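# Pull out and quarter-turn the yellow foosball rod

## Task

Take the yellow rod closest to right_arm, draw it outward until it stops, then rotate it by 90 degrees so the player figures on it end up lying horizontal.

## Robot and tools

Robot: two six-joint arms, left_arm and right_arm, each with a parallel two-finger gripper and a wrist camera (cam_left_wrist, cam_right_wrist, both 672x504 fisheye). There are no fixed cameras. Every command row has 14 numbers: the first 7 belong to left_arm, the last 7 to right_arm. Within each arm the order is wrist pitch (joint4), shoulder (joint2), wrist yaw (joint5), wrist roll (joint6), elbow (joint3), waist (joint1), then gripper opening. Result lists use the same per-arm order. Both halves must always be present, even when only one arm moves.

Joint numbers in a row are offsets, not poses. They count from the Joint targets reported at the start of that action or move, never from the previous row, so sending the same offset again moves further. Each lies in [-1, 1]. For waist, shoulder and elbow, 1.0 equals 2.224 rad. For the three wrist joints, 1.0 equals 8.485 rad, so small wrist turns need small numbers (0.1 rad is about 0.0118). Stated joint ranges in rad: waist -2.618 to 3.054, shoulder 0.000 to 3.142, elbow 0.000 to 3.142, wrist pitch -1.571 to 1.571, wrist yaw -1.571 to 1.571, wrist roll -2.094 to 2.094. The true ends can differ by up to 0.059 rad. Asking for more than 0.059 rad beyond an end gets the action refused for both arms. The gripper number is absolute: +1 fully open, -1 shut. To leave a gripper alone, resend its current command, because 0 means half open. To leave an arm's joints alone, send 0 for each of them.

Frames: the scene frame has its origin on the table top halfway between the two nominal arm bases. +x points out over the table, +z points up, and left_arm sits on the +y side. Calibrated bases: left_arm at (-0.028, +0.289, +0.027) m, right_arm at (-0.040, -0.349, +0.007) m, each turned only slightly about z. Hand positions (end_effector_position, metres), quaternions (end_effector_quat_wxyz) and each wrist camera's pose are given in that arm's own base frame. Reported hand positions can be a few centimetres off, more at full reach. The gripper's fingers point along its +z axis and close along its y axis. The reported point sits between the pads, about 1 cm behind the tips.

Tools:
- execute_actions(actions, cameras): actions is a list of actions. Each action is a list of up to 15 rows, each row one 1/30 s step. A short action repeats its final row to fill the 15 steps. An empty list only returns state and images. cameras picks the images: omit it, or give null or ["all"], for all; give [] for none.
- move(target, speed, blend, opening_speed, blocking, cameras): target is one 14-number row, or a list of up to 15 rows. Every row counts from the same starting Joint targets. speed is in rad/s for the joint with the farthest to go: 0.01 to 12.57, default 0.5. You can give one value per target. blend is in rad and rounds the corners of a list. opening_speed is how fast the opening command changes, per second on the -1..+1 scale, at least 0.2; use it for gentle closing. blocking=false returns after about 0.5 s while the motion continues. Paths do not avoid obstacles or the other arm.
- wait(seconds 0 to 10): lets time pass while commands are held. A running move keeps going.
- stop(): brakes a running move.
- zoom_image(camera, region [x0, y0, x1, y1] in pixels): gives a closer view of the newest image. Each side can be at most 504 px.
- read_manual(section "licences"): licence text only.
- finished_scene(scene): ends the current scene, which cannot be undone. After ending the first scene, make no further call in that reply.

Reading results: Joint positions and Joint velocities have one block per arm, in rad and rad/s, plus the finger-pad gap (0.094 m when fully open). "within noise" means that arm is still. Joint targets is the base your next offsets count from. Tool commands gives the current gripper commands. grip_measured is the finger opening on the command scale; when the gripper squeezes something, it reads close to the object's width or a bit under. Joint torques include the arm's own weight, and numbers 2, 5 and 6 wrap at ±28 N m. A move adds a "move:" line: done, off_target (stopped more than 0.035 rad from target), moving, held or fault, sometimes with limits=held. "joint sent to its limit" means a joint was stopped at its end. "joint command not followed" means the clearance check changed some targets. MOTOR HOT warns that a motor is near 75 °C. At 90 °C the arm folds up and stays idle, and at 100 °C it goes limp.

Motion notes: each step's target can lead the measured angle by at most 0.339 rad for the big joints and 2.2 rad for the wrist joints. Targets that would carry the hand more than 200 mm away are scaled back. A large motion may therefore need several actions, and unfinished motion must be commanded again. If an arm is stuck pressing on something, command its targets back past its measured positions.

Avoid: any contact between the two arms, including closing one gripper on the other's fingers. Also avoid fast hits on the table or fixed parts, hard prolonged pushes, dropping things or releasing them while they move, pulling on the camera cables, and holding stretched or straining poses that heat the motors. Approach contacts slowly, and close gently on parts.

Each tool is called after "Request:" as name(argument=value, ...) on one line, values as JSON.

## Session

Request:
execute_actions(actions=[])

Scene clock: 0.00 s.
left_arm: end_effector_position=(+0.4148, +0.0165, +0.1259) grip_measured=+1.000 end_effector_quat_wxyz=(+0.618, -0.002, +0.786, +0.007) | right_arm: end_effector_position=(+0.3922, -0.0470, +0.1045) grip_measured=+1.000 end_effector_quat_wxyz=(+0.587, +0.099, +0.798, -0.097)
Joint names: [wrist pitch, shoulder, wrist yaw, wrist roll, elbow, waist]
Joint positions: left_arm=[0.901 1.55 0.039 0.018 0.411 0.054 0.094] | right_arm=[0.87 1.537 0.277 0.046 0.357 0.003 0.094]
Joint velocities: within noise
Joint torques (N m): no reading
Heat: left arm: 40 °C; right arm: 39 °C.
Joint targets: left_arm=[0.889 1.548 0.039 0.019 0.413 0.054] | right_arm=[0.861 1.534 0.277 0.048 0.360 0.003]
Tool commands: left_gripper/opening=+1.0 right_gripper/opening=+1.0
camera_calibration:
cam_left_wrist: T_world_to_cam=[[-0.0177666, -0.985889, 0.166453, -0.00796993], [-0.580802, -0.125334, -0.804339, 0.378982], [0.813851, -0.110967, -0.570379, -0.140833], [0, 0, 0, 1]] pos_world=[0.334589, 0.0240143, 0.225829]
cam_right_wrist: T_world_to_cam=[[-0.259579, -0.939623, 0.222998, 0.0249194], [-0.669667, 0.00876005, -0.74261, 0.372385], [0.695819, -0.3421, -0.631508, -0.103244], [0, 0, 0, 1]] pos_world=[0.327681, -0.015167, 0.20578]

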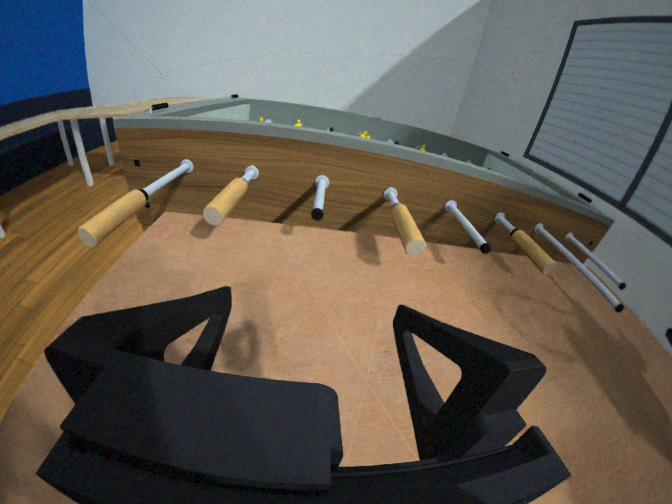

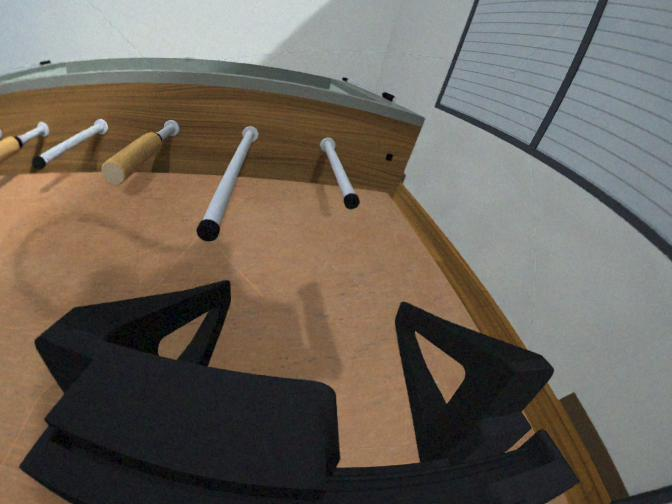

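Request:
move(target=[[0,0,0,0,0,0,1,-0.0085,0.4561,0.0129,-0.0057,0.629,0.1498,1],[0,0,0,0,0,0,1,0.0076,0.527,0.0129,-0.0057,0.6363,0.1498,1]], speed=[1.2,0.4], cameras=["cam_right_wrist"])

Scene clock: 29.00 s.
left_arm: end_effector_position=(+0.4148, +0.0165, +0.1259) grip_measured=+1.000 end_effector_quat_wxyz=(+0.618, -0.002, +0.786, +0.007) | right_arm: end_effector_position=(+0.6705, +0.1666, +0.0623) grip_measured=+1.000 end_effector_quat_wxyz=(+0.697, +0.013, +0.716, -0.019)
Joint names: [wrist pitch, shoulder, wrist yaw, wrist roll, elbow, waist]
Joint positions: left_arm=[0.901 1.55 0.039 0.018 0.411 0.054 0.094] | right_arm=[0.917 2.695 0.386 0.001 1.75 0.341 0.094]
Joint velocities: within noise
Joint torques (N m): left_arm=[1.85 -6.74 -0.01 0.01 5.65 -0.05] | right_arm=[1.8 -12.75 0.06 -0.02 7.94 -0.36]
Heat: left arm: 41 °C; right arm: 40 °C.
Joint targets: left_arm=[0.889 1.548 0.039 0.019 0.413 0.054] | right_arm=[0.925 2.706 0.387 -0.001 1.775 0.336]
move: done
camera_calibration:
cam_right_wrist: T_world_to_cam=[[-0.0891768, -0.978008, 0.18854, 0.201583], [-0.42912, -0.133099, -0.893387, 0.397363], [0.898835, -0.160576, -0.407814, -0.430738], [0, 0, 0, 1]] pos_world=[0.575655, 0.180872, 0.141331]
Images, in order (width x height): cam_right_wrist 672x504.

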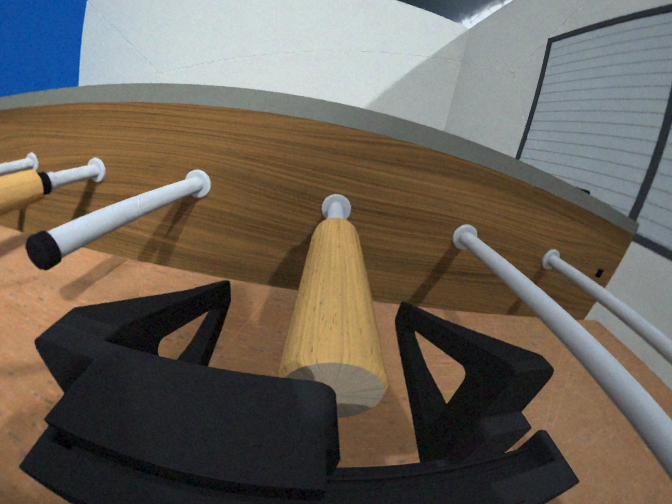

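Request:
move(target=[0,0,0,0,0,0,1,0,0,0,0,0,0,-0.6], opening_speed=2, cameras=[])

Request:
move(target=[[0,0,0,0,0,0,1,0.0218,-0.0603,0.0054,0,-0.1434,0.0211,-0.6],[0,0,0,0,0,0,1,0.0389,-0.1052,0.0113,0,-0.2536,0.0434,-0.6],[0,0,0,0,0,0,1,0.0516,-0.1344,0.0168,0,-0.3314,0.0645,-0.6],[0,0,0,0,0,0,1,0.0608,-0.1529,0.0217,0,-0.3849,0.083,-0.6],[0,0,0,0,0,0,1,0.058,-0.1996,0.0286,0,-0.4478,0.1082,-0.6]], speed=[0.4,0.4,0.3,0.2,0.2], blend=0.02, cameras=["cam_right_wrist"])

Scene clock: 46.00 s.
left_arm: end_effector_position=(+0.4148, +0.0165, +0.1259) grip_measured=+1.000 end_effector_quat_wxyz=(+0.618, -0.002, +0.786, +0.007) | right_arm: end_effector_position=(+0.6706, +0.1627, +0.0627) grip_measured=-0.331 end_effector_quat_wxyz=(+0.698, +0.019, +0.716, -0.026)
Joint names: [wrist pitch, shoulder, wrist yaw, wrist roll, elbow, waist]
Joint positions: left_arm=[0.901 1.55 0.039 0.018 0.411 0.054 0.094] | right_arm=[0.918 2.695 0.402 0 1.75 0.339 0.031]
Joint velocities: within noise
Joint torques (N m): left_arm=[1.86 -6.76 -0.01 0.02 5.63 -0.08] | right_arm=[1.76 -12.72 -0.11 0 7.94 -0.21]
Heat: left arm: 41 °C; right arm: 44 °C.
Joint targets: left_arm=[0.889 1.548 0.039 0.019 0.413 0.054] | right_arm=[0.925 2.706 0.387 -0.001 1.775 0.336]
move: done
No camera images: "cameras" was empty.

Scene clock: 49.67 s.
left_arm: end_effector_position=(+0.4148, +0.0165, +0.1259) grip_measured=+1.000 end_effector_quat_wxyz=(+0.618, -0.002, +0.786, +0.007) | right_arm: end_effector_position=(+0.4970, +0.1732, +0.0575) grip_measured=-0.331 end_effector_quat_wxyz=(+0.675, -0.001, +0.737, -0.038)
Joint names: [wrist pitch, shoulder, wrist yaw, wrist roll, elbow, waist]
Joint positions: left_arm=[0.901 1.55 0.039 0.018 0.411 0.054 0.094] | right_arm=[1.311 2.316 0.574 -0.002 0.902 0.521 0.031]
Joint velocities: within noise
Joint torques (N m): left_arm=[1.85 -6.82 0 0.01 5.68 -0.06] | right_arm=[2.61 -14.05 0.69 0.02 -5.35 5.08]
Heat: left arm: 41 °C; right arm: 44 °C.
Joint targets: left_arm=[0.889 1.548 0.039 0.019 0.413 0.054] | right_arm=[1.417 2.263 0.630 -0.001 0.779 0.577]
move: off_target (right_arm); right_arm: the elbow is farthest, 0.123 rad from its target
camera_calibration:
cam_right_wrist: T_world_to_cam=[[-0.0829056, -0.967685, 0.238143, 0.185775], [-0.484242, -0.169739, -0.858311, 0.351218], [0.870997, -0.186477, -0.454522, -0.254696], [0, 0, 0, 1]] pos_world=[0.407315, 0.191892, 0.141449]
Images, in order (width x height): cam_right_wrist 672x504.

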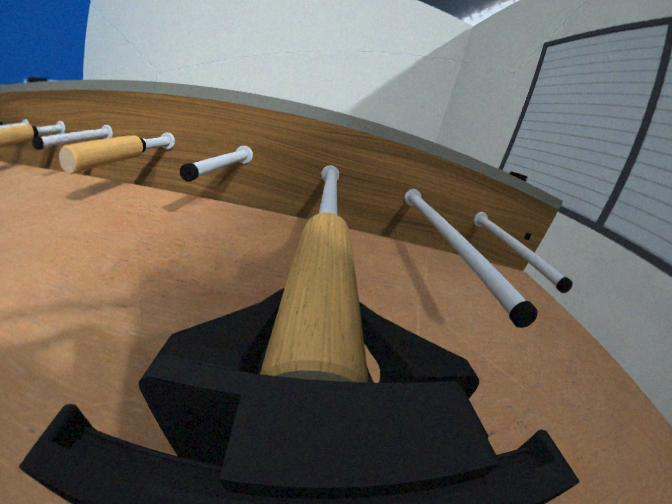

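Request:
move(target=[[0,0,0,0,0,0,1,0.0027,0.0391,-0.0106,0,0.0477,-0.0211,-0.6],[0,0,0,0,0,0,1,0.0027,0.0391,-0.0106,0.1899,0.0477,-0.0211,-0.6],[0,0,0,0,0,0,1,0.0027,0.023,-0.0145,0.1899,0.0117,-0.0141,-0.6],[0,0,0,0,0,0,1,0.0027,0.034,-0.0145,0.1899,0.0367,-0.0181,-0.6]], speed=[0.4,0.8,0.25,0.25], cameras=["cam_right_wrist"])

Request:
move(target=[0,0,0,0,0,0,1,0,0,0,0,0,0,0.0], opening_speed=0.7, cameras=["cam_right_wrist"])

Scene clock: 71.27 s.
left_arm: end_effector_position=(+0.4148, +0.0165, +0.1259) grip_measured=+1.000 end_effector_quat_wxyz=(+0.618, -0.002, +0.786, +0.007) | right_arm: end_effector_position=(+0.4997, +0.1928, +0.0731) grip_measured=-0.332 end_effector_quat_wxyz=(+0.483, +0.486, +0.517, +0.514)
Joint names: [wrist pitch, shoulder, wrist yaw, wrist roll, elbow, waist]
Joint positions: left_arm=[0.901 1.55 0.039 0.018 0.411 0.054 0.094] | right_arm=[1.422 2.338 0.453 1.573 0.909 0.514 0.031]
Joint velocities: within noise
Joint torques (N m): left_arm=[1.85 -6.82 0 0.01 5.64 -0.05] | right_arm=[1.83 -9.69 0.64 0.4 0.36 2.04]
Heat: left arm: 40 °C; right arm: 48 °C.
Joint targets: left_arm=[0.889 1.548 0.039 0.019 0.413 0.054] | right_arm=[1.440 2.338 0.507 1.611 0.861 0.537]
move: off_target (right_arm); right_arm: the wrist yaw is farthest, 0.054 rad from its target
camera_calibration:
cam_right_wrist: T_world_to_cam=[[-0.0436833, -0.181669, -0.982389, 0.119264], [-0.454493, 0.879295, -0.142395, 0.0998739], [0.889678, 0.440269, -0.120978, -0.400808], [0, 0, 0, 1]] pos_world=[0.407192, 0.110311, 0.0828965]
Images, in order (width x height): cam_right_wrist 672x504.

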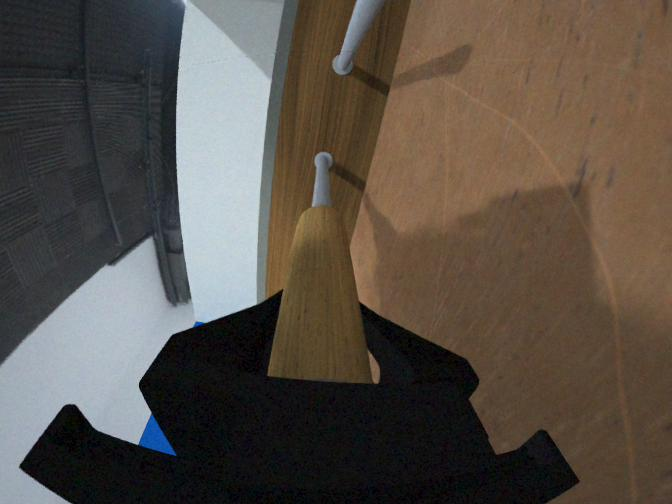

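Scene clock: 72.37 s.
left_arm: end_effector_position=(+0.4148, +0.0165, +0.1259) grip_measured=+1.000 end_effector_quat_wxyz=(+0.618, -0.002, +0.786, +0.007) | right_arm: end_effector_position=(+0.4904, +0.1886, +0.0640) grip_measured=-0.002 end_effector_quat_wxyz=(+0.479, +0.503, +0.511, +0.506)
Joint names: [wrist pitch, shoulder, wrist yaw, wrist roll, elbow, waist]
Joint positions: left_arm=[0.901 1.55 0.039 0.018 0.411 0.054 0.094] | right_arm=[1.429 2.338 0.494 1.605 0.876 0.529 0.047]
Joint velocities: within noise
Joint torques (N m): left_arm=[1.86 -6.82 -0.01 0.01 5.64 -0.05] | right_arm=[1.78 -9.51 0.18 0.07 2.55 0.64]
Heat: left arm: 40 °C; right arm: 48 °C.
Joint targets: left_arm=[0.889 1.548 0.039 0.019 0.413 0.054] | right_arm=[1.440 2.338 0.506 1.610 0.861 0.537]
move: done
camera_calibration:
cam_right_wrist: T_world_to_cam=[[-0.0722151, -0.16276, -0.984019, 0.119749], [-0.433466, 0.893672, -0.116005, 0.083309], [0.898272, 0.418161, -0.135087, -0.390966], [0, 0, 0, 1]] pos_world=[0.395953, 0.108526, 0.074685]
Images, in order (width x height): cam_right_wrist 672x504.

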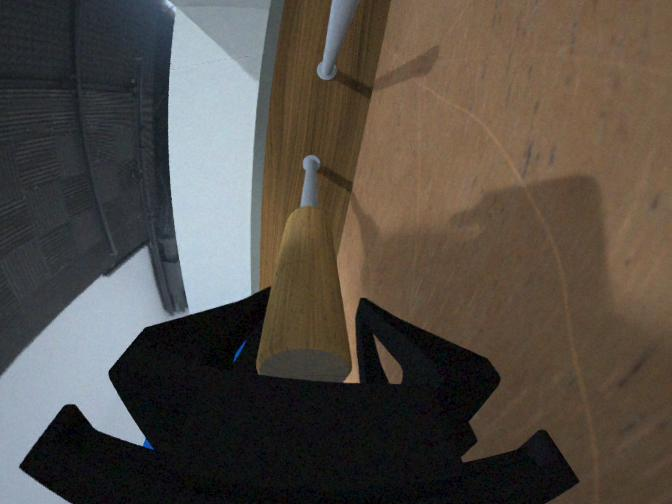

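Request:
finished_scene(scene=3)

The scene is finished: the task was done.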